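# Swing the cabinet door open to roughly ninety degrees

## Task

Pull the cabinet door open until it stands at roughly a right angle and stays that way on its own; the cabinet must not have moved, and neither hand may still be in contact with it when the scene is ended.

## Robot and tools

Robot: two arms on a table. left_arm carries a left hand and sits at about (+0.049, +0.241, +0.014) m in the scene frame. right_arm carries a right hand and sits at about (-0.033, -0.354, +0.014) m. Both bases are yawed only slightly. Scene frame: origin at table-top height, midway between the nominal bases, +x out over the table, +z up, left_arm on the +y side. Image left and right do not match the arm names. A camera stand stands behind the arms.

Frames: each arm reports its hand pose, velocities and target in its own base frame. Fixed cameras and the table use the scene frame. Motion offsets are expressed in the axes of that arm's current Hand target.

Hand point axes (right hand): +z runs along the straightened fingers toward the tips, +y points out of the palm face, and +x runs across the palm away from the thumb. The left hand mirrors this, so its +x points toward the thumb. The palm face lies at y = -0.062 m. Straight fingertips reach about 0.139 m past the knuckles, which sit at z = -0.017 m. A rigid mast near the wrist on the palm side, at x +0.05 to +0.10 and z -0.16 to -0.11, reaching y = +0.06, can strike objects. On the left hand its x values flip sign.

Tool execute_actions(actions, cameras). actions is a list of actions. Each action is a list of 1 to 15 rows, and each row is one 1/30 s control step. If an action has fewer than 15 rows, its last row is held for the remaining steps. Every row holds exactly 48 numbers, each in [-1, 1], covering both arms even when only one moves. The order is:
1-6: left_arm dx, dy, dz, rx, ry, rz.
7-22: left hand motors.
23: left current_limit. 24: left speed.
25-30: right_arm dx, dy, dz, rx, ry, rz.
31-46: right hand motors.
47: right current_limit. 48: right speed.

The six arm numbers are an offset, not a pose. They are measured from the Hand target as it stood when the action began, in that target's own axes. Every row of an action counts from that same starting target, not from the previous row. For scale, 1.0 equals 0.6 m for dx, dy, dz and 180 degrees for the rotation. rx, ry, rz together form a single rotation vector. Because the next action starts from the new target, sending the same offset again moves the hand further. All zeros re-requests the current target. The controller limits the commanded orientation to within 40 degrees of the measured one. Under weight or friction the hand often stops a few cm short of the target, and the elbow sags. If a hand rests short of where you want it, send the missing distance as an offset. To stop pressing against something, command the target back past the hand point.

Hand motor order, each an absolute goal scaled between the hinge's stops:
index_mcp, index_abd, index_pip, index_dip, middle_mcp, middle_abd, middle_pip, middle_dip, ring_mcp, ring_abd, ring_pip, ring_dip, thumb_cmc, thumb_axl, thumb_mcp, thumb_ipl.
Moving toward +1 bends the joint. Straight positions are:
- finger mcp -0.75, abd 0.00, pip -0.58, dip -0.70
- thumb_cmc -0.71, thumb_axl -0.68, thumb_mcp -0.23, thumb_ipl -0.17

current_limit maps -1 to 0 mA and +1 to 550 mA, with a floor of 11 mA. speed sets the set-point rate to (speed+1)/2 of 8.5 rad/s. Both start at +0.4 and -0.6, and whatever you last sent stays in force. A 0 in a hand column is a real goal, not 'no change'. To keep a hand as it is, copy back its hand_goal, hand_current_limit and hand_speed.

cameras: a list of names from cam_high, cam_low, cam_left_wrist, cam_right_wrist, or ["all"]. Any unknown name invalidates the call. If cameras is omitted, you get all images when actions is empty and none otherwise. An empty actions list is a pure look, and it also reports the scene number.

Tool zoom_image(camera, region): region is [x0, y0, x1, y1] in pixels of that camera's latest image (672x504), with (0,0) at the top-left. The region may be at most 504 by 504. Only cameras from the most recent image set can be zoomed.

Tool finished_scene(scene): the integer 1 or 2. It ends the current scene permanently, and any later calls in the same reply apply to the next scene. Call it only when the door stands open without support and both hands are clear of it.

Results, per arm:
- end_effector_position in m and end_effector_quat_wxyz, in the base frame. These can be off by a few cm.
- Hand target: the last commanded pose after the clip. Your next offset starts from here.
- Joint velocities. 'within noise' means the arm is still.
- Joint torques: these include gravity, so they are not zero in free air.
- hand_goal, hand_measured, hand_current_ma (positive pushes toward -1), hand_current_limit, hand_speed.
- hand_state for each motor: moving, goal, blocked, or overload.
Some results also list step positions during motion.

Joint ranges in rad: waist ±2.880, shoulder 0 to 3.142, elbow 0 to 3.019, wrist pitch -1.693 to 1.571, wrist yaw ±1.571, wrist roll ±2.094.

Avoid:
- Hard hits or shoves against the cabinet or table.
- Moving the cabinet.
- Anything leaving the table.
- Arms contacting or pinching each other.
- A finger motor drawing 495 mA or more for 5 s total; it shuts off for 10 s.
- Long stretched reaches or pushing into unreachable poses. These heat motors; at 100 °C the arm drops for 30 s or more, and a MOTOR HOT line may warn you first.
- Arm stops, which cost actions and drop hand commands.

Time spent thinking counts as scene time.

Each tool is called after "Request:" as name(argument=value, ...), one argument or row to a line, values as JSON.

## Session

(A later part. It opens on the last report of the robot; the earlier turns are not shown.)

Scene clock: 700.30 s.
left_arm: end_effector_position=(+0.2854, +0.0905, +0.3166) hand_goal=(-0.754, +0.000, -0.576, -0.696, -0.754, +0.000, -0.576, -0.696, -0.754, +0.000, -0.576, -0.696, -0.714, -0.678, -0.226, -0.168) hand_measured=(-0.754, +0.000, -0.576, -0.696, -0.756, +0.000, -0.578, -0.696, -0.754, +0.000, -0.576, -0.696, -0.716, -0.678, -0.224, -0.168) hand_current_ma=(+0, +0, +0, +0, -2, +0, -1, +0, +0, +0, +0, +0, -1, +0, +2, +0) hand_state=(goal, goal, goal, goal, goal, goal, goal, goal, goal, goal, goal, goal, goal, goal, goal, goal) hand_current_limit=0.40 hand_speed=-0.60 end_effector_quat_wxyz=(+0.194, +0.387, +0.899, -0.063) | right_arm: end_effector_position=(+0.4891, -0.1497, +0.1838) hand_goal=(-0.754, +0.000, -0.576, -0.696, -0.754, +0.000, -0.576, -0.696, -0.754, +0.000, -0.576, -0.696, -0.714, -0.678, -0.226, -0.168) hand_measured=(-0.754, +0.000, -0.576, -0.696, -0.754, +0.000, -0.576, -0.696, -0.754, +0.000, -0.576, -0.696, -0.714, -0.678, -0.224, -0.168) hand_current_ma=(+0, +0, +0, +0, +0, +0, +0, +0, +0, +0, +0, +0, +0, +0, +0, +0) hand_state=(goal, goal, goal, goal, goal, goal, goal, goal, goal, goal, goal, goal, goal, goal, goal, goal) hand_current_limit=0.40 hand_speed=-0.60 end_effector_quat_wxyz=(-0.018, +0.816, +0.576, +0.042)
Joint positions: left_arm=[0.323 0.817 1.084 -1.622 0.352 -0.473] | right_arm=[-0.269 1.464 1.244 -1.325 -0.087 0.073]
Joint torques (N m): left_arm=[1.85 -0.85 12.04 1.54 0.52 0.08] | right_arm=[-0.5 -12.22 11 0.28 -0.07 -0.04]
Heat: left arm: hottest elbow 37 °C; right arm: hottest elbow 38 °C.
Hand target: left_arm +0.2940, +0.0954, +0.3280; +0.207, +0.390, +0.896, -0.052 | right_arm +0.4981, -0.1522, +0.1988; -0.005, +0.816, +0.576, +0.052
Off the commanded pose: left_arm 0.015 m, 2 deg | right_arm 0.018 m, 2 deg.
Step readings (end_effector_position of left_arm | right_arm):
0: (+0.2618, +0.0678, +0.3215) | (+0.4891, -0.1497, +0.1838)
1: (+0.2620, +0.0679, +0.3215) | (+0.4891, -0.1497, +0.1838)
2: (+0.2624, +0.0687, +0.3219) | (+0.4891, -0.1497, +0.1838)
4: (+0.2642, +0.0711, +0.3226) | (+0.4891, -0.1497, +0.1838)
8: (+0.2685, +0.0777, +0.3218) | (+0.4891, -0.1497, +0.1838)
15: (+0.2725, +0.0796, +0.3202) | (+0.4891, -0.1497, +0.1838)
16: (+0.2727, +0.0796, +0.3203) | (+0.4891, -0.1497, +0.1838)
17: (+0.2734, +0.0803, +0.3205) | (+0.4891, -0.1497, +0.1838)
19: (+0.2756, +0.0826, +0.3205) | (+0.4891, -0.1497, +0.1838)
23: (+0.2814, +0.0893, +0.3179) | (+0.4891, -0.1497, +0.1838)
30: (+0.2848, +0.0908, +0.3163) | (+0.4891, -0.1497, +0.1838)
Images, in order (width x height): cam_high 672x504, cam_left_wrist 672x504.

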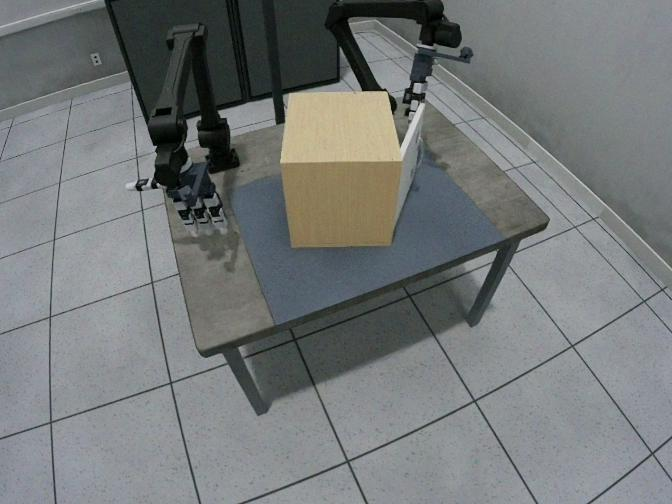

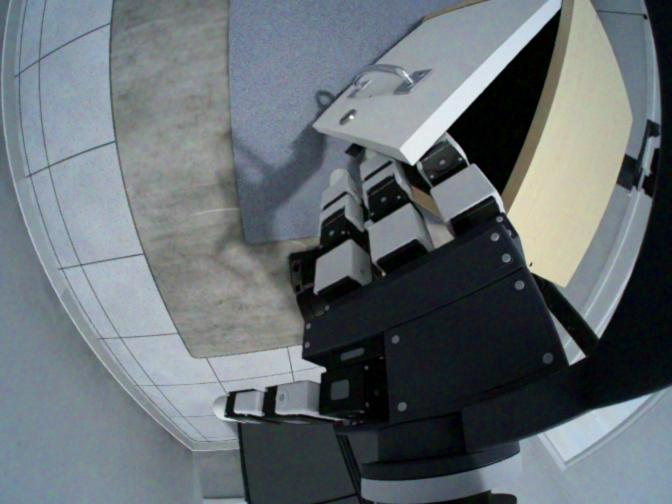

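Request:
execute_actions(
  actions=[
    [[-0.0022,0.0623,0.0003,-0.0075,0.0036,0.0355,-0.754,0,-0.576,-0.696,-0.754,0,-0.576,-0.696,-0.754,0,-0.576,-0.696,-0.714,-0.678,-0.226,-0.168,0.4,-0.6,0,0,0,0,0,0,-0.754,0,-0.576,-0.696,-0.754,0,-0.576,-0.696,-0.754,0,-0.576,-0.696,-0.714,-0.678,-0.226,-0.168,0.4,-0.6]],
    [[-0.0125,0.0628,0.0067,-0.0075,0.0036,0.0355,-0.754,0,-0.576,-0.696,-0.754,0,-0.576,-0.696,-0.754,0,-0.576,-0.696,-0.714,-0.678,-0.226,-0.168,0.4,-0.6,0,0,0,0,0,0,-0.754,0,-0.576,-0.696,-0.754,0,-0.576,-0.696,-0.754,0,-0.576,-0.696,-0.714,-0.678,-0.226,-0.168,0.4,-0.6]],
  ],
  cameras=["cam_high","cam_left_wrist","cam_low"],
)

Scene clock: 721.60 s.
left_arm: end_effector_position=(+0.3422, +0.1279, +0.3061) hand_goal=(-0.754, +0.000, -0.576, -0.696, -0.754, +0.000, -0.576, -0.696, -0.754, +0.000, -0.576, -0.696, -0.714, -0.678, -0.226, -0.168) hand_measured=(-0.754, +0.000, -0.576, -0.696, -0.758, -0.004, -0.580, -0.698, -0.756, -0.002, -0.578, -0.696, -0.716, -0.678, -0.224, -0.168) hand_current_ma=(+0, +0, +0, +0, -5, -3, -3, -2, -1, +0, -1, +0, -1, +0, +2, +0) hand_state=(goal, goal, goal, goal, goal, goal, goal, goal, goal, goal, goal, goal, goal, goal, goal, goal) hand_current_limit=0.40 hand_speed=-0.60 end_effector_quat_wxyz=(+0.190, +0.478, +0.857, -0.030) | right_arm: end_effector_position=(+0.4891, -0.1497, +0.1838) hand_goal=(-0.754, +0.000, -0.576, -0.696, -0.754, +0.000, -0.576, -0.696, -0.754, +0.000, -0.576, -0.696, -0.714, -0.678, -0.226, -0.168) hand_measured=(-0.754, +0.000, -0.576, -0.696, -0.754, +0.000, -0.576, -0.696, -0.754, +0.000, -0.576, -0.696, -0.714, -0.678, -0.224, -0.168) hand_current_ma=(+0, +0, +0, +0, +0, +0, +0, +0, +0, +0, +0, +0, +0, +0, +0, +0) hand_state=(goal, goal, goal, goal, goal, goal, goal, goal, goal, goal, goal, goal, goal, goal, goal, goal) hand_current_limit=0.40 hand_speed=-0.60 end_effector_quat_wxyz=(-0.018, +0.816, +0.576, +0.042)
Joint positions: left_arm=[0.425 0.963 1.111 -1.532 0.341 -0.16] | right_arm=[-0.269 1.464 1.244 -1.325 -0.087 0.073]
Joint torques (N m): left_arm=[1.85 -3.37 15.24 1.39 0.49 0.11] | right_arm=[-0.44 -12.57 11.02 0.27 -0.07 -0.06]
Heat: left arm: hottest elbow 38 °C; right arm: hottest elbow 39 °C.
Hand target: left_arm +0.3564, +0.1370, +0.3352; +0.210, +0.483, +0.850, -0.003 | right_arm +0.4981, -0.1522, +0.1988; -0.005, +0.816, +0.576, +0.052
Off the commanded pose: left_arm 0.034 m, 4 deg | right_arm 0.018 m, 2 deg.
Step readings (end_effector_position of left_arm | right_arm):
0: (+0.2855, +0.0904, +0.3166) | (+0.4891, -0.1497, +0.1838)
1: (+0.2858, +0.0906, +0.3167) | (+0.4891, -0.1497, +0.1838)
2: (+0.2866, +0.0919, +0.3168) | (+0.4891, -0.1497, +0.1838)
4: (+0.2906, +0.0963, +0.3163) | (+0.4891, -0.1497, +0.1838)
8: (+0.3010, +0.1095, +0.3110) | (+0.4891, -0.1497, +0.1838)
15: (+0.3090, +0.1145, +0.3058) | (+0.4891, -0.1497, +0.1838)
16: (+0.3096, +0.1142, +0.3060) | (+0.4891, -0.1497, +0.1838)
17: (+0.3112, +0.1145, +0.3066) | (+0.4891, -0.1497, +0.1838)
19: (+0.3166, +0.1177, +0.3083) | (+0.4891, -0.1497, +0.1838)
23: (+0.3315, +0.1247, +0.3087) | (+0.4891, -0.1497, +0.1838)
30: (+0.3412, +0.1286, +0.3053) | (+0.4891, -0.1497, +0.1838)
Images, in order (width x height): cam_high 672x504, cam_low 672x504, cam_left_wrist 672x504.

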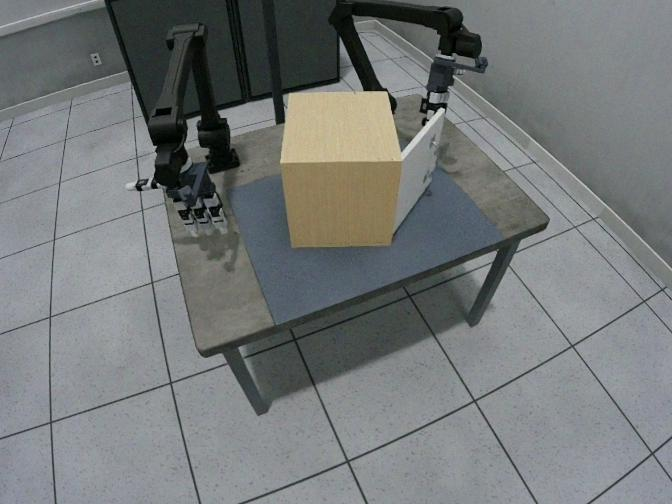

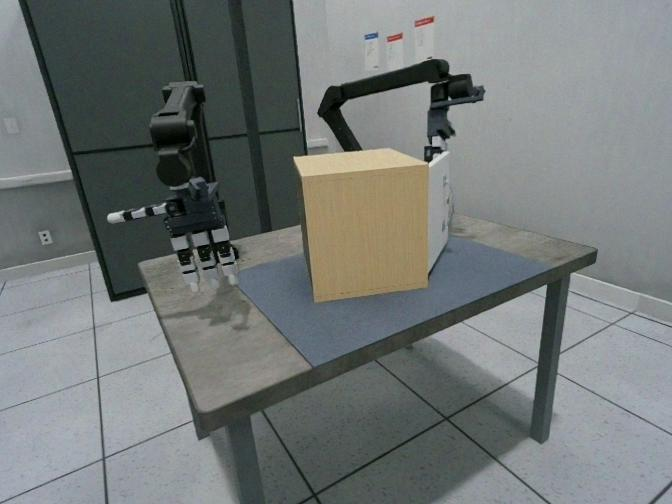

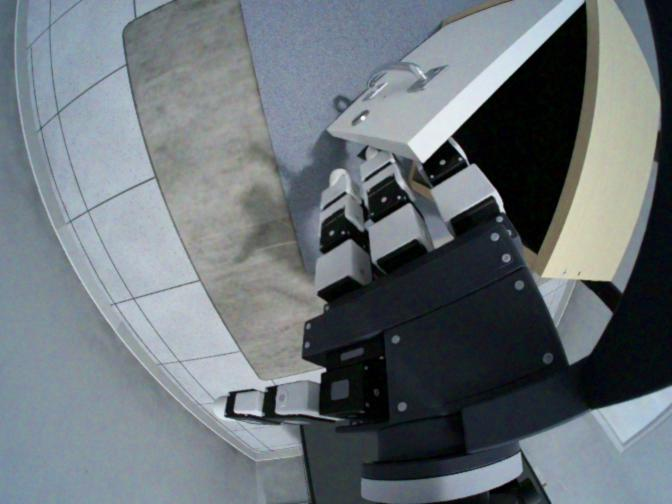

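Request:
zoom_image(
  camera="cam_high",
  region=[370, 70, 490, 250],
)

Request:
zoom_image(
  camera="cam_left_wrist",
  region=[300, 60, 540, 260],
)

Scaled by 2.800 from the camera's 672x504 image, which has a finer 960x720 frame.

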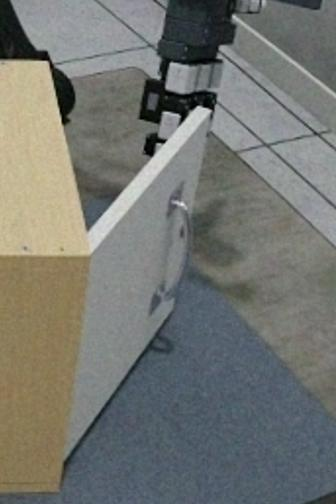

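Scaled by 2.100 from the camera's 672x504 image, which has a finer 960x720 frame.

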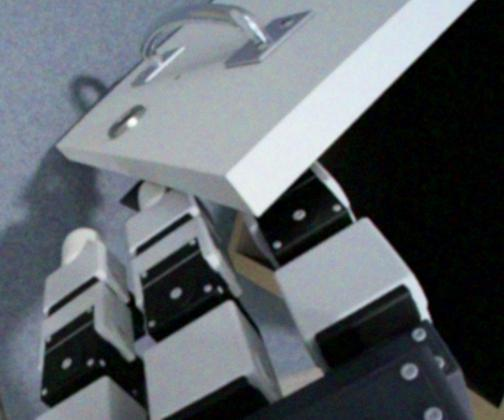

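Request:
execute_actions(
  actions=[
    [[-0.0275,0.0513,0.0040,-0.0037,0.0018,0.0177,-0.754,0,-0.576,-0.696,-0.754,0,-0.576,-0.696,-0.754,0,-0.576,-0.696,-0.714,-0.678,-0.226,-0.168,0.4,-0.6,0,0,0,0,0,0,-0.754,0,-0.576,-0.696,-0.754,0,-0.576,-0.696,-0.754,0,-0.576,-0.696,-0.714,-0.678,-0.226,-0.168,0.4,-0.6]],
    [[-0.0247,0.0528,0.0045,-0.0037,0.0018,0.0177,-0.754,0,-0.576,-0.696,-0.754,0,-0.576,-0.696,-0.754,0,-0.576,-0.696,-0.714,-0.678,-0.226,-0.168,0.4,-0.6,0,0,0,0,0,0,-0.754,0,-0.576,-0.696,-0.754,0,-0.576,-0.696,-0.754,0,-0.576,-0.696,-0.714,-0.678,-0.226,-0.168,0.4,-0.6]],
    [[-0.0228,0.0572,0.012,-0.0075,0.0036,0.0355,-0.754,0,-0.576,-0.696,-0.754,0,-0.576,-0.696,-0.754,0,-0.576,-0.696,-0.714,-0.678,-0.226,-0.168,0.4,-0.6,0,0,0,0,0,0,-0.754,0,-0.576,-0.696,-0.754,0,-0.576,-0.696,-0.754,0,-0.576,-0.696,-0.714,-0.678,-0.226,-0.168,0.4,-0.6]],
  ],
  cameras=["cam_high","cam_left_wrist"],
)

Request:
zoom_image(
  camera="cam_high",
  region=[370, 50, 530, 250],
)

Scene clock: 780.20 s.
left_arm: end_effector_position=(+0.4428, +0.1437, +0.3349) hand_goal=(-0.754, +0.000, -0.576, -0.696, -0.754, +0.000, -0.576, -0.696, -0.754, +0.000, -0.576, -0.696, -0.714, -0.678, -0.226, -0.168) hand_measured=(-0.754, +0.000, -0.576, -0.696, -0.758, -0.006, -0.580, -0.700, -0.758, -0.006, -0.578, -0.698, -0.716, -0.678, -0.224, -0.168) hand_current_ma=(+0, +0, +0, +0, -3, -4, -2, -2, -3, -4, -2, -2, -1, +0, +2, +0) hand_state=(goal, goal, goal, goal, goal, goal, goal, goal, goal, goal, goal, goal, goal, goal, goal, goal) hand_current_limit=0.40 hand_speed=-0.60 end_effector_quat_wxyz=(+0.195, +0.558, +0.806, +0.022) | right_arm: end_effector_position=(+0.4891, -0.1497, +0.1838) hand_goal=(-0.754, +0.000, -0.576, -0.696, -0.754, +0.000, -0.576, -0.696, -0.754, +0.000, -0.576, -0.696, -0.714, -0.678, -0.226, -0.168) hand_measured=(-0.754, +0.000, -0.576, -0.696, -0.754, +0.000, -0.576, -0.696, -0.754, +0.000, -0.576, -0.696, -0.714, -0.678, -0.224, -0.168) hand_current_ma=(+0, +0, +0, +0, +0, +0, +0, +0, +0, +0, +0, +0, +0, +0, +0, +0) hand_state=(goal, goal, goal, goal, goal, goal, goal, goal, goal, goal, goal, goal, goal, goal, goal, goal) hand_current_limit=0.40 hand_speed=-0.60 end_effector_quat_wxyz=(-0.018, +0.816, +0.576, +0.042)
Joint positions: left_arm=[0.373 1.178 1.296 -1.426 0.298 -0.027] | right_arm=[-0.269 1.464 1.244 -1.325 -0.087 0.073]
Joint torques (N m): left_arm=[0.21 -6.36 15.27 1.61 0.3 0.11] | right_arm=[-0.5 -12.57 11.02 0.23 -0.06 -0.06]
Heat: left arm: hottest elbow 46 °C; right arm: hottest elbow 39 °C.
Hand target: left_arm +0.4605, +0.1438, +0.3615; +0.211, +0.569, +0.794, +0.045 | right_arm +0.4981, -0.1522, +0.1988; -0.005, +0.816, +0.576, +0.052
Off the commanded pose: left_arm 0.032 m, 4 deg | right_arm 0.018 m, 2 deg.
Step readings (end_effector_position of left_arm | right_arm):
0: (+0.3422, +0.1279, +0.3061) | (+0.4891, -0.1497, +0.1838)
1: (+0.3424, +0.1279, +0.3064) | (+0.4891, -0.1497, +0.1838)
2: (+0.3433, +0.1283, +0.3070) | (+0.4891, -0.1497, +0.1838)
4: (+0.3475, +0.1307, +0.3093) | (+0.4891, -0.1497, +0.1838)
8: (+0.3636, +0.1355, +0.3142) | (+0.4891, -0.1497, +0.1838)
15: (+0.3725, +0.1379, +0.3174) | (+0.4891, -0.1497, +0.1838)
16: (+0.3728, +0.1379, +0.3180) | (+0.4891, -0.1497, +0.1838)
17: (+0.3740, +0.1380, +0.3188) | (+0.4891, -0.1497, +0.1838)
19: (+0.3791, +0.1382, +0.3209) | (+0.4891, -0.1497, +0.1838)
23: (+0.3967, +0.1388, +0.3248) | (+0.4891, -0.1497, +0.1838)
30: (+0.4058, +0.1404, +0.3267) | (+0.4891, -0.1497, +0.1838)
31: (+0.4061, +0.1405, +0.3272) | (+0.4891, -0.1497, +0.1838)
32: (+0.4075, +0.1405, +0.3278) | (+0.4891, -0.1497, +0.1838)
34: (+0.4136, +0.1400, +0.3302) | (+0.4891, -0.1497, +0.1838)
38: (+0.4313, +0.1420, +0.3335) | (+0.4891, -0.1497, +0.1838)
45: (+0.4417, +0.1439, +0.3322) | (+0.4891, -0.1497, +0.1838)
Images, in order (width x height): cam_high 672x504, cam_left_wrist 672x504.

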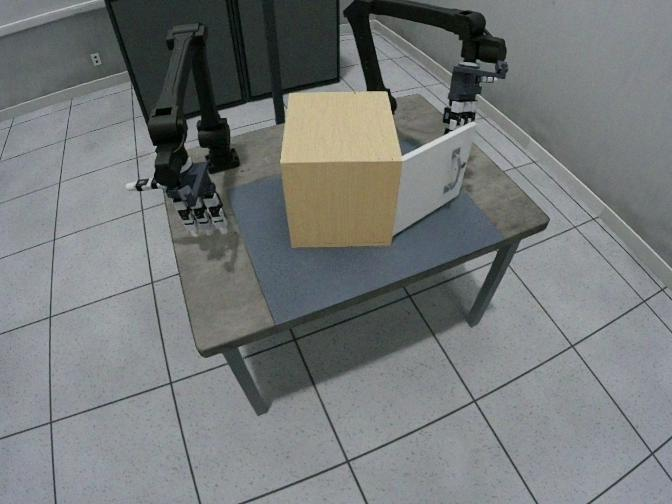

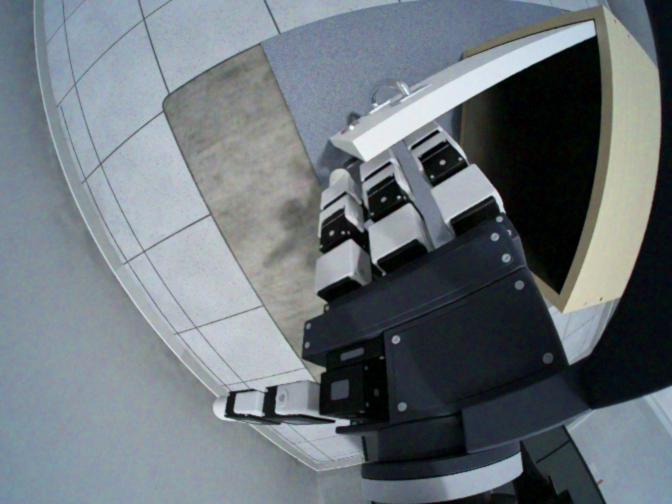

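Scaled by 2.520 from the camera's 672x504 image, which has a finer 960x720 frame.

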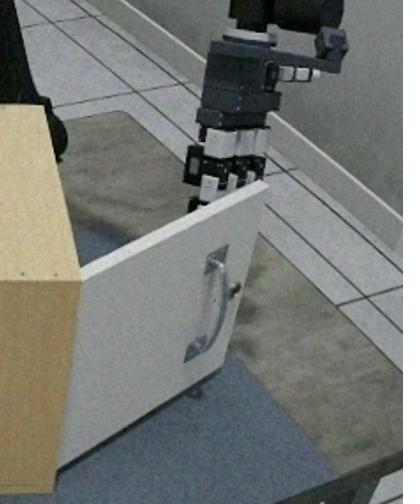

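Request:
execute_actions(
  actions=[
    [[-0.0163,0.0592,0.0132,-0.0075,0.0036,0.0355,-0.754,0,-0.576,-0.696,-0.754,0,-0.576,-0.696,-0.754,0,-0.576,-0.696,-0.714,-0.678,-0.226,-0.168,0.4,-0.6,0,0,0,0,0,0,-0.754,0,-0.576,-0.696,-0.754,0,-0.576,-0.696,-0.754,0,-0.576,-0.696,-0.714,-0.678,-0.226,-0.168,0.4,-0.6]],
    [[-0.0243,0.0525,0.0162,-0.0075,0.0036,0.0355,-0.754,0,-0.576,-0.696,-0.754,0,-0.576,-0.696,-0.754,0,-0.576,-0.696,-0.714,-0.678,-0.226,-0.168,0.4,-0.6,0,0,0,0,0,0,-0.754,0,-0.576,-0.696,-0.754,0,-0.576,-0.696,-0.754,0,-0.576,-0.696,-0.714,-0.678,-0.226,-0.168,0.4,-0.6]],
    [[-0.0187,0.0547,0.0172,-0.0075,0.0036,0.0355,-0.754,0,-0.576,-0.696,-0.754,0,-0.576,-0.696,-0.754,0,-0.576,-0.696,-0.714,-0.678,-0.226,-0.168,0.4,-0.6,0,0,0,0,0,0,-0.754,0,-0.576,-0.696,-0.754,0,-0.576,-0.696,-0.754,0,-0.576,-0.696,-0.714,-0.678,-0.226,-0.168,0.4,-0.6]],
  ],
  cameras=["cam_high","cam_left_wrist"],
)

Request:
zoom_image(
  camera="cam_high",
  region=[370, 50, 560, 250],
)

Scene clock: 817.50 s.
left_arm: end_effector_position=(+0.5491, +0.1316, +0.3540) hand_goal=(-0.754, +0.000, -0.576, -0.696, -0.754, +0.000, -0.576, -0.696, -0.754, +0.000, -0.576, -0.696, -0.714, -0.678, -0.226, -0.168) hand_measured=(-0.754, +0.000, -0.576, -0.696, -0.760, -0.006, -0.580, -0.700, -0.760, +0.000, -0.580, -0.700, -0.716, -0.678, -0.224, -0.168) hand_current_ma=(+0, +0, +0, +0, -7, -4, -3, -3, -7, +0, -3, -2, -1, +0, +2, +0) hand_state=(goal, goal, goal, goal, goal, goal, goal, goal, goal, goal, goal, goal, goal, goal, goal, goal) hand_current_limit=0.40 hand_speed=-0.60 end_effector_quat_wxyz=(+0.194, +0.678, +0.703, +0.093) | right_arm: end_effector_position=(+0.4891, -0.1497, +0.1838) hand_goal=(-0.754, +0.000, -0.576, -0.696, -0.754, +0.000, -0.576, -0.696, -0.754, +0.000, -0.576, -0.696, -0.714, -0.678, -0.226, -0.168) hand_measured=(-0.754, +0.000, -0.576, -0.696, -0.754, +0.000, -0.576, -0.696, -0.754, +0.000, -0.576, -0.696, -0.714, -0.678, -0.224, -0.168) hand_current_ma=(+0, +0, +0, +0, +0, +0, +0, +0, +0, +0, +0, +0, +0, +0, +0, +0) hand_state=(goal, goal, goal, goal, goal, goal, goal, goal, goal, goal, goal, goal, goal, goal, goal, goal) hand_current_limit=0.40 hand_speed=-0.60 end_effector_quat_wxyz=(-0.018, +0.816, +0.576, +0.042)
Joint positions: left_arm=[0.307 1.376 1.47 -1.305 0.25 0.225] | right_arm=[-0.269 1.464 1.244 -1.325 -0.087 0.073]
Joint torques (N m): left_arm=[0.26 -9.47 15.75 1.76 0.22 0.11] | right_arm=[-0.5 -12.45 11.02 0.28 -0.07 -0.05]
Heat: left arm: hottest elbow 47 °C; right arm: hottest elbow 39 °C.
Hand target: left_arm +0.5670, +0.1305, +0.3805; +0.207, +0.685, +0.689, +0.117 | right_arm +0.4981, -0.1522, +0.1988; -0.005, +0.816, +0.576, +0.052
Off the commanded pose: left_arm 0.032 m, 4 deg | right_arm 0.018 m, 2 deg.
Step readings (end_effector_position of left_arm | right_arm):
0: (+0.4428, +0.1436, +0.3349) | (+0.4891, -0.1497, +0.1838)
1: (+0.4431, +0.1436, +0.3350) | (+0.4891, -0.1497, +0.1838)
2: (+0.4445, +0.1437, +0.3358) | (+0.4891, -0.1497, +0.1838)
4: (+0.4506, +0.1437, +0.3385) | (+0.4891, -0.1497, +0.1838)
8: (+0.4682, +0.1453, +0.3412) | (+0.4891, -0.1497, +0.1838)
15: (+0.4787, +0.1465, +0.3387) | (+0.4891, -0.1497, +0.1838)
16: (+0.4790, +0.1464, +0.3389) | (+0.4891, -0.1497, +0.1838)
17: (+0.4806, +0.1457, +0.3400) | (+0.4891, -0.1497, +0.1838)
19: (+0.4865, +0.1450, +0.3434) | (+0.4891, -0.1497, +0.1838)
23: (+0.5026, +0.1412, +0.3471) | (+0.4891, -0.1497, +0.1838)
30: (+0.5131, +0.1395, +0.3453) | (+0.4891, -0.1497, +0.1838)
31: (+0.5135, +0.1392, +0.3456) | (+0.4891, -0.1497, +0.1838)
32: (+0.5149, +0.1381, +0.3463) | (+0.4891, -0.1497, +0.1838)
34: (+0.5208, +0.1352, +0.3489) | (+0.4891, -0.1497, +0.1838)
38: (+0.5374, +0.1323, +0.3520) | (+0.4891, -0.1497, +0.1838)
45: (+0.5482, +0.1320, +0.3513) | (+0.4891, -0.1497, +0.1838)
Images, in order (width x height): cam_high 672x504, cam_left_wrist 672x504.

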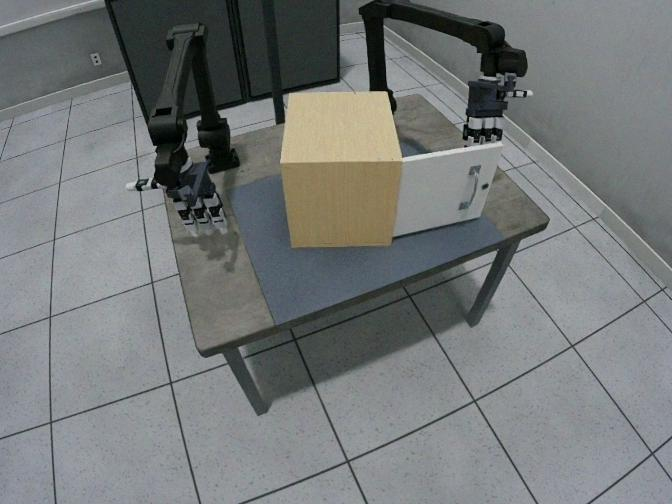

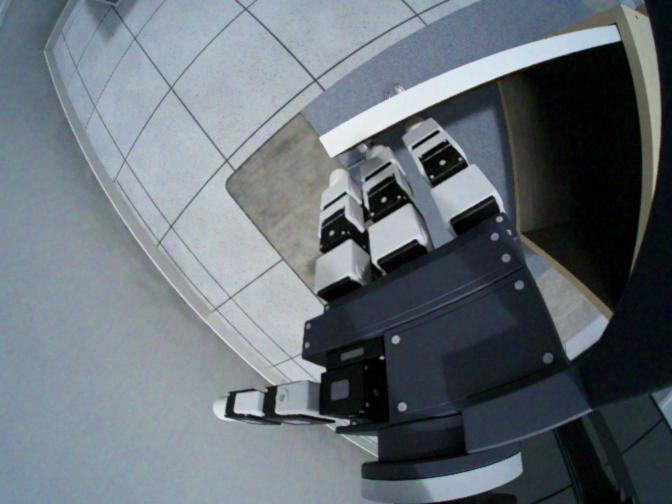

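Scaled by 2.520 from the camera's 672x504 image, which has a finer 960x720 frame.

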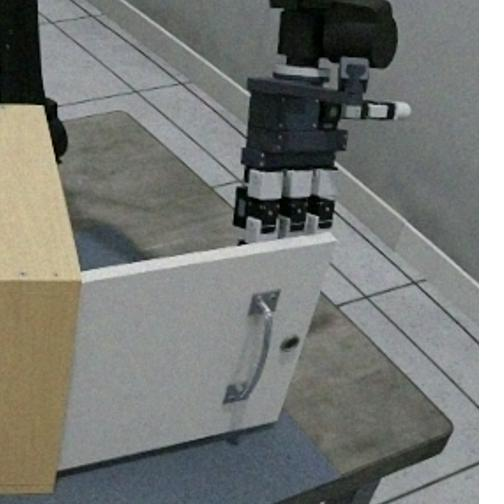

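Request:
execute_actions(
  actions=[
    [[-0.0225,0.043,0.0215,-0.005,0.0024,0.0237,-0.754,0,-0.576,-0.696,-0.754,0,-0.576,-0.696,-0.754,0,-0.576,-0.696,-0.714,-0.678,-0.226,-0.168,0.4,-0.6,0,0,0,0,0,0,-0.754,0,-0.576,-0.696,-0.754,0,-0.576,-0.696,-0.754,0,-0.576,-0.696,-0.714,-0.678,-0.226,-0.168,0.4,-0.6]],
    [[-0.0195,0.0443,0.0222,-0.005,0.0024,0.0237,-0.754,0,-0.576,-0.696,-0.754,0,-0.576,-0.696,-0.754,0,-0.576,-0.696,-0.714,-0.678,-0.226,-0.168,0.4,-0.6,0,0,0,0,0,0,-0.754,0,-0.576,-0.696,-0.754,0,-0.576,-0.696,-0.754,0,-0.576,-0.696,-0.714,-0.678,-0.226,-0.168,0.4,-0.6]],
    [[-0.0163,0.0452,0.0227,-0.005,0.0024,0.0237,-0.754,0,-0.576,-0.696,-0.754,0,-0.576,-0.696,-0.754,0,-0.576,-0.696,-0.714,-0.678,-0.226,-0.168,0.4,-0.6,0,0,0,0,0,0,-0.754,0,-0.576,-0.696,-0.754,0,-0.576,-0.696,-0.754,0,-0.576,-0.696,-0.714,-0.678,-0.226,-0.168,0.4,-0.6]],
  ],
  cameras=["cam_high","cam_left_wrist"],
)

Request:
zoom_image(
  camera="cam_high",
  region=[370, 50, 560, 250],
)

Scene clock: 858.73 s.
left_arm: end_effector_position=(+0.6351, +0.0898, +0.3605) hand_goal=(-0.754, +0.000, -0.576, -0.696, -0.754, +0.000, -0.576, -0.696, -0.754, +0.000, -0.576, -0.696, -0.714, -0.678, -0.226, -0.168) hand_measured=(-0.756, +0.000, -0.576, -0.696, -0.760, -0.004, -0.580, -0.700, -0.762, +0.002, -0.580, -0.700, -0.716, -0.678, -0.224, -0.168) hand_current_ma=(-1, +0, +0, +0, -7, -3, -3, -3, -8, +1, -3, -2, -2, +0, +2, +0) hand_state=(goal, goal, goal, goal, goal, goal, goal, goal, goal, goal, goal, goal, goal, goal, goal, goal) hand_current_limit=0.40 hand_speed=-0.60 end_effector_quat_wxyz=(+0.190, +0.748, +0.621, +0.139) | right_arm: end_effector_position=(+0.4891, -0.1497, +0.1838) hand_goal=(-0.754, +0.000, -0.576, -0.696, -0.754, +0.000, -0.576, -0.696, -0.754, +0.000, -0.576, -0.696, -0.714, -0.678, -0.226, -0.168) hand_measured=(-0.754, +0.000, -0.576, -0.696, -0.754, +0.000, -0.576, -0.696, -0.754, +0.000, -0.576, -0.696, -0.714, -0.678, -0.224, -0.168) hand_current_ma=(+0, +0, +0, +0, +0, +0, +0, +0, +0, +0, +0, +0, +0, +0, +0, +0) hand_state=(goal, goal, goal, goal, goal, goal, goal, goal, goal, goal, goal, goal, goal, goal, goal, goal) hand_current_limit=0.40 hand_speed=-0.60 end_effector_quat_wxyz=(-0.018, +0.816, +0.576, +0.042)
Joint positions: left_arm=[0.207 1.54 1.627 -1.225 0.202 0.347] | right_arm=[-0.269 1.464 1.244 -1.325 -0.087 0.073]
Joint torques (N m): left_arm=[0.09 -11.87 15.92 2.1 0.11 0.1] | right_arm=[-0.38 -12.4 10.99 0.24 -0.08 -0.05]
Heat: left arm: hottest elbow 51 °C; right arm: hottest elbow 39 °C.
Hand target: left_arm +0.6528, +0.0881, +0.3856; +0.201, +0.751, +0.608, +0.163 | right_arm +0.4981, -0.1522, +0.1988; -0.005, +0.816, +0.576, +0.052
Off the commanded pose: left_arm 0.031 m, 3 deg | right_arm 0.018 m, 2 deg.
Step readings (end_effector_position of left_arm | right_arm):
0: (+0.5491, +0.1315, +0.3540) | (+0.4891, -0.1497, +0.1838)
1: (+0.5493, +0.1313, +0.3540) | (+0.4891, -0.1497, +0.1838)
2: (+0.5503, +0.1302, +0.3544) | (+0.4891, -0.1497, +0.1838)
4: (+0.5548, +0.1273, +0.3562) | (+0.4891, -0.1497, +0.1838)
8: (+0.5681, +0.1216, +0.3589) | (+0.4891, -0.1497, +0.1838)
15: (+0.5771, +0.1180, +0.3540) | (+0.4891, -0.1497, +0.1838)
16: (+0.5773, +0.1180, +0.3543) | (+0.4891, -0.1497, +0.1838)
17: (+0.5783, +0.1169, +0.3547) | (+0.4891, -0.1497, +0.1838)
19: (+0.5831, +0.1137, +0.3567) | (+0.4891, -0.1497, +0.1838)
23: (+0.5961, +0.1075, +0.3595) | (+0.4891, -0.1497, +0.1838)
30: (+0.6055, +0.1045, +0.3562) | (+0.4891, -0.1497, +0.1838)
31: (+0.6059, +0.1043, +0.3562) | (+0.4891, -0.1497, +0.1838)
32: (+0.6069, +0.1034, +0.3566) | (+0.4891, -0.1497, +0.1838)
34: (+0.6118, +0.1001, +0.3588) | (+0.4891, -0.1497, +0.1838)
38: (+0.6245, +0.0938, +0.3611) | (+0.4891, -0.1497, +0.1838)
45: (+0.6344, +0.0900, +0.3587) | (+0.4891, -0.1497, +0.1838)
Images, in order (width x height): cam_high 672x504, cam_left_wrist 672x504.

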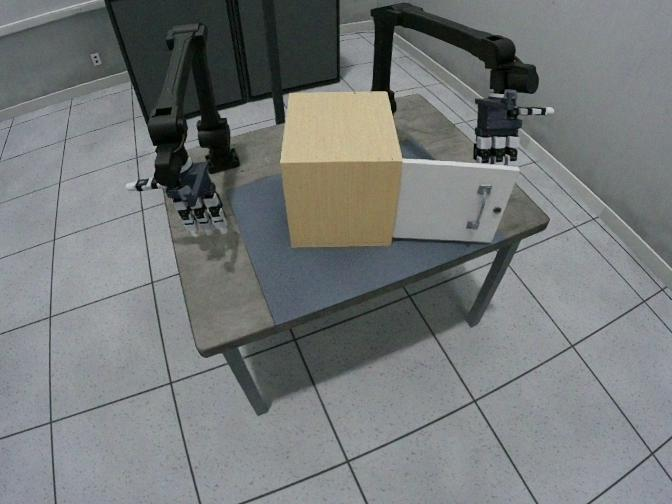

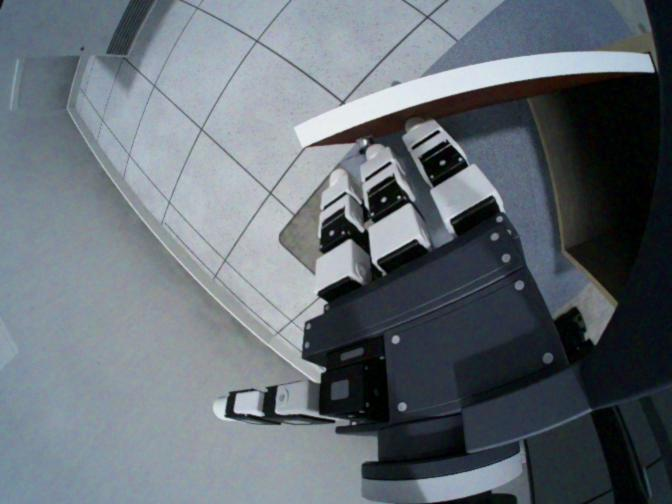

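Scaled by 2.520 from the camera's 672x504 image, which has a finer 960x720 frame.

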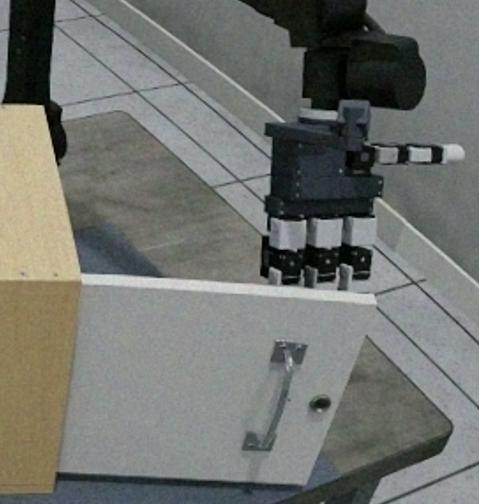

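Request:
execute_actions(
  actions=[
    [[0.0028,-0.0478,-0.0276,0,0,0,-0.754,0,-0.576,-0.696,-0.754,0,-0.576,-0.696,-0.754,0,-0.576,-0.696,-0.714,-0.678,-0.226,-0.168,0.4,-0.6,0,0,0,0,0,0,-0.754,0,-0.576,-0.696,-0.754,0,-0.576,-0.696,-0.754,0,-0.576,-0.696,-0.714,-0.678,-0.226,-0.168,0.4,-0.6]],
    [[0.0028,-0.0478,-0.0276,0,0,0,-0.754,0,-0.576,-0.696,-0.754,0,-0.576,-0.696,-0.754,0,-0.576,-0.696,-0.714,-0.678,-0.226,-0.168,0.4,-0.6,0,0,0,0,0,0,-0.754,0,-0.576,-0.696,-0.754,0,-0.576,-0.696,-0.754,0,-0.576,-0.696,-0.714,-0.678,-0.226,-0.168,0.4,-0.6]],
    [[0.0141,-0.0053,-0.0993,0,0,0,-0.754,0,-0.576,-0.696,-0.754,0,-0.576,-0.696,-0.754,0,-0.576,-0.696,-0.714,-0.678,-0.226,-0.168,0.4,-0.6,0,0,0,0,0,0,-0.754,0,-0.576,-0.696,-0.754,0,-0.576,-0.696,-0.754,0,-0.576,-0.696,-0.714,-0.678,-0.226,-0.168,0.4,-0.6]],
    [[0.0141,-0.0053,-0.0993,0,0,0,-0.754,0,-0.576,-0.696,-0.754,0,-0.576,-0.696,-0.754,0,-0.576,-0.696,-0.714,-0.678,-0.226,-0.168,0.4,-0.6,0,0,0,0,0,0,-0.754,0,-0.576,-0.696,-0.754,0,-0.576,-0.696,-0.754,0,-0.576,-0.696,-0.714,-0.678,-0.226,-0.168,0.4,-0.6]],
  ],
  cameras=["all"],
)

Request:
zoom_image(
  camera="cam_high",
  region=[270, 50, 560, 260],
)

Scene clock: 901.93 s.
left_arm: end_effector_position=(+0.5273, +0.1328, +0.4598) hand_goal=(-0.754, +0.000, -0.576, -0.696, -0.754, +0.000, -0.576, -0.696, -0.754, +0.000, -0.576, -0.696, -0.714, -0.678, -0.226, -0.168) hand_measured=(-0.756, +0.000, -0.576, -0.696, -0.760, -0.002, -0.580, -0.700, -0.758, +0.002, -0.578, -0.698, -0.716, -0.678, -0.224, -0.168) hand_current_ma=(-1, +0, +0, +0, -5, -2, -3, -3, -4, +1, -2, -2, -2, +0, +2, +0) hand_state=(goal, goal, goal, goal, goal, goal, goal, goal, goal, goal, goal, goal, goal, goal, goal, goal) hand_current_limit=0.40 hand_speed=-0.60 end_effector_quat_wxyz=(+0.195, +0.750, +0.616, +0.145) | right_arm: end_effector_position=(+0.4891, -0.1497, +0.1838) hand_goal=(-0.754, +0.000, -0.576, -0.696, -0.754, +0.000, -0.576, -0.696, -0.754, +0.000, -0.576, -0.696, -0.714, -0.678, -0.226, -0.168) hand_measured=(-0.754, +0.000, -0.576, -0.696, -0.754, +0.000, -0.576, -0.696, -0.754, +0.000, -0.576, -0.696, -0.714, -0.678, -0.224, -0.168) hand_current_ma=(+0, +0, +0, +0, +0, +0, +0, +0, +0, +0, +0, +0, +0, +0, +0, +0) hand_state=(goal, goal, goal, goal, goal, goal, goal, goal, goal, goal, goal, goal, goal, goal, goal, goal) hand_current_limit=0.40 hand_speed=-0.60 end_effector_quat_wxyz=(-0.018, +0.816, +0.576, +0.042)
Joint positions: left_arm=[0.373 1.355 1.692 -1.497 0.276 0.511] | right_arm=[-0.269 1.464 1.244 -1.325 -0.087 0.073]
Joint torques (N m): left_arm=[1.61 -9.29 14.87 0.84 0.46 0.11] | right_arm=[-0.38 -12.34 11.03 0.28 -0.07 -0.06]
Heat: left arm: hottest elbow 53 °C; right arm: hottest elbow 40 °C.
Hand target: left_arm +0.5286, +0.1352, +0.4854; +0.201, +0.751, +0.608, +0.163 | right_arm +0.4981, -0.1522, +0.1988; -0.005, +0.816, +0.576, +0.052
Off the commanded pose: left_arm 0.026 m, 2 deg | right_arm 0.018 m, 2 deg.
Step readings (end_effector_position of left_arm | right_arm):
0: (+0.6351, +0.0898, +0.3605) | (+0.4891, -0.1497, +0.1838)
1: (+0.6351, +0.0898, +0.3605) | (+0.4891, -0.1497, +0.1838)
2: (+0.6351, +0.0896, +0.3605) | (+0.4891, -0.1497, +0.1838)
4: (+0.6349, +0.0895, +0.3611) | (+0.4891, -0.1497, +0.1838)
8: (+0.6299, +0.0898, +0.3638) | (+0.4891, -0.1497, +0.1838)
15: (+0.6233, +0.0918, +0.3743) | (+0.4891, -0.1497, +0.1838)
16: (+0.6228, +0.0917, +0.3748) | (+0.4891, -0.1497, +0.1838)
17: (+0.6212, +0.0924, +0.3745) | (+0.4891, -0.1497, +0.1838)
19: (+0.6137, +0.0958, +0.3707) | (+0.4891, -0.1497, +0.1838)
23: (+0.5986, +0.0992, +0.3671) | (+0.4891, -0.1497, +0.1838)
30: (+0.5918, +0.1040, +0.3773) | (+0.4891, -0.1497, +0.1838)
31: (+0.5916, +0.1037, +0.3778) | (+0.4891, -0.1497, +0.1838)
32: (+0.5901, +0.1039, +0.3775) | (+0.4891, -0.1497, +0.1838)
34: (+0.5830, +0.1043, +0.3755) | (+0.4891, -0.1497, +0.1838)
38: (+0.5663, +0.1113, +0.3788) | (+0.4891, -0.1497, +0.1838)
45: (+0.5573, +0.1191, +0.4017) | (+0.4891, -0.1497, +0.1838)
46: (+0.5570, +0.1185, +0.4036) | (+0.4891, -0.1497, +0.1838)
47: (+0.5550, +0.1184, +0.4055) | (+0.4891, -0.1497, +0.1838)
49: (+0.5494, +0.1186, +0.4098) | (+0.4891, -0.1497, +0.1838)
53: (+0.5381, +0.1273, +0.4325) | (+0.4891, -0.1497, +0.1838)
60: (+0.5286, +0.1344, +0.4602) | (+0.4891, -0.1497, +0.1838)

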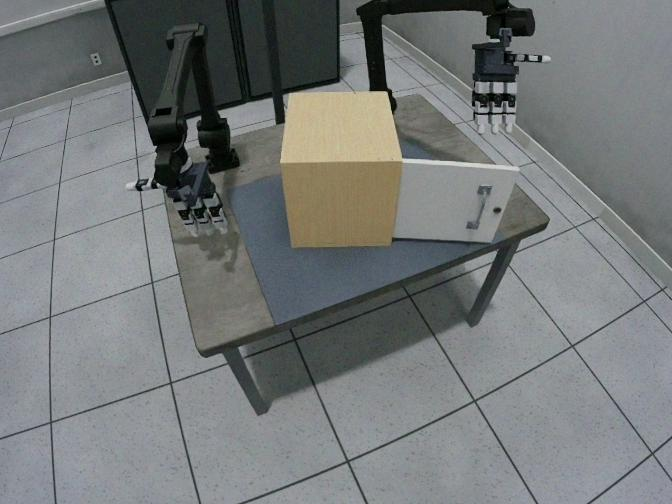

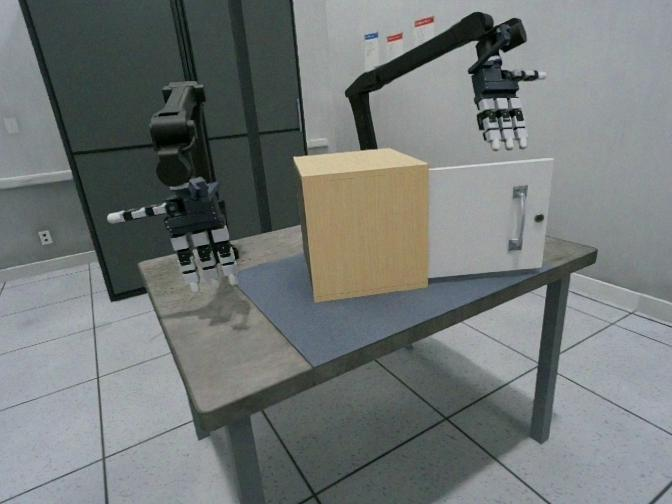

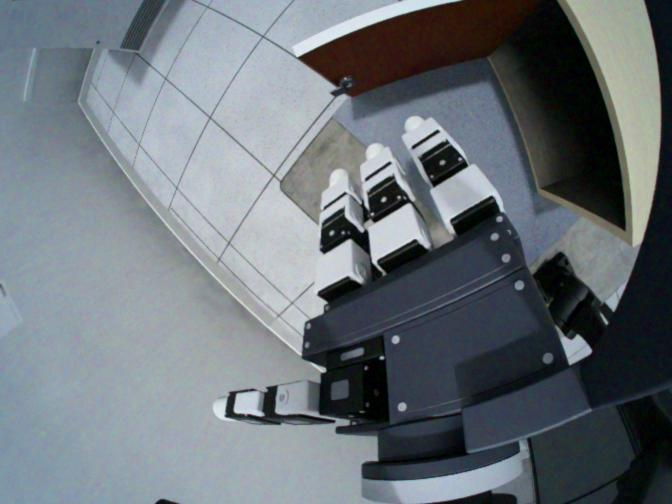

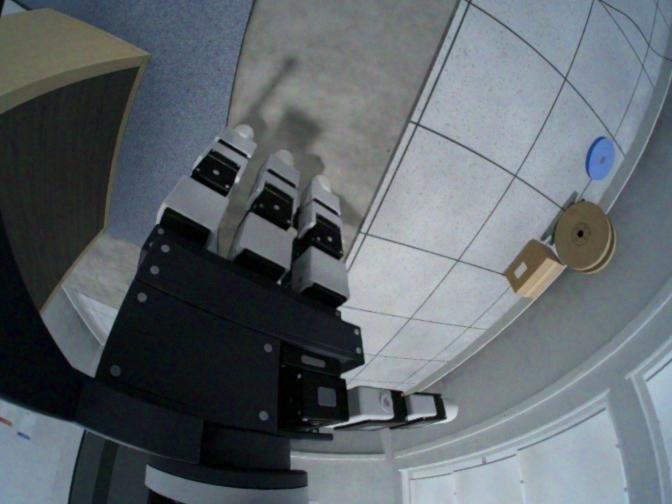

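Scaled by 1.738 from the camera's 672x504 image, which has a finer 960x720 frame.

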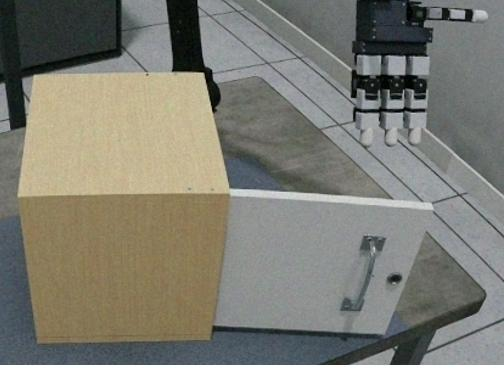

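Request:
finished_scene(
  scene=1,
)

The scene is finished: the task was done.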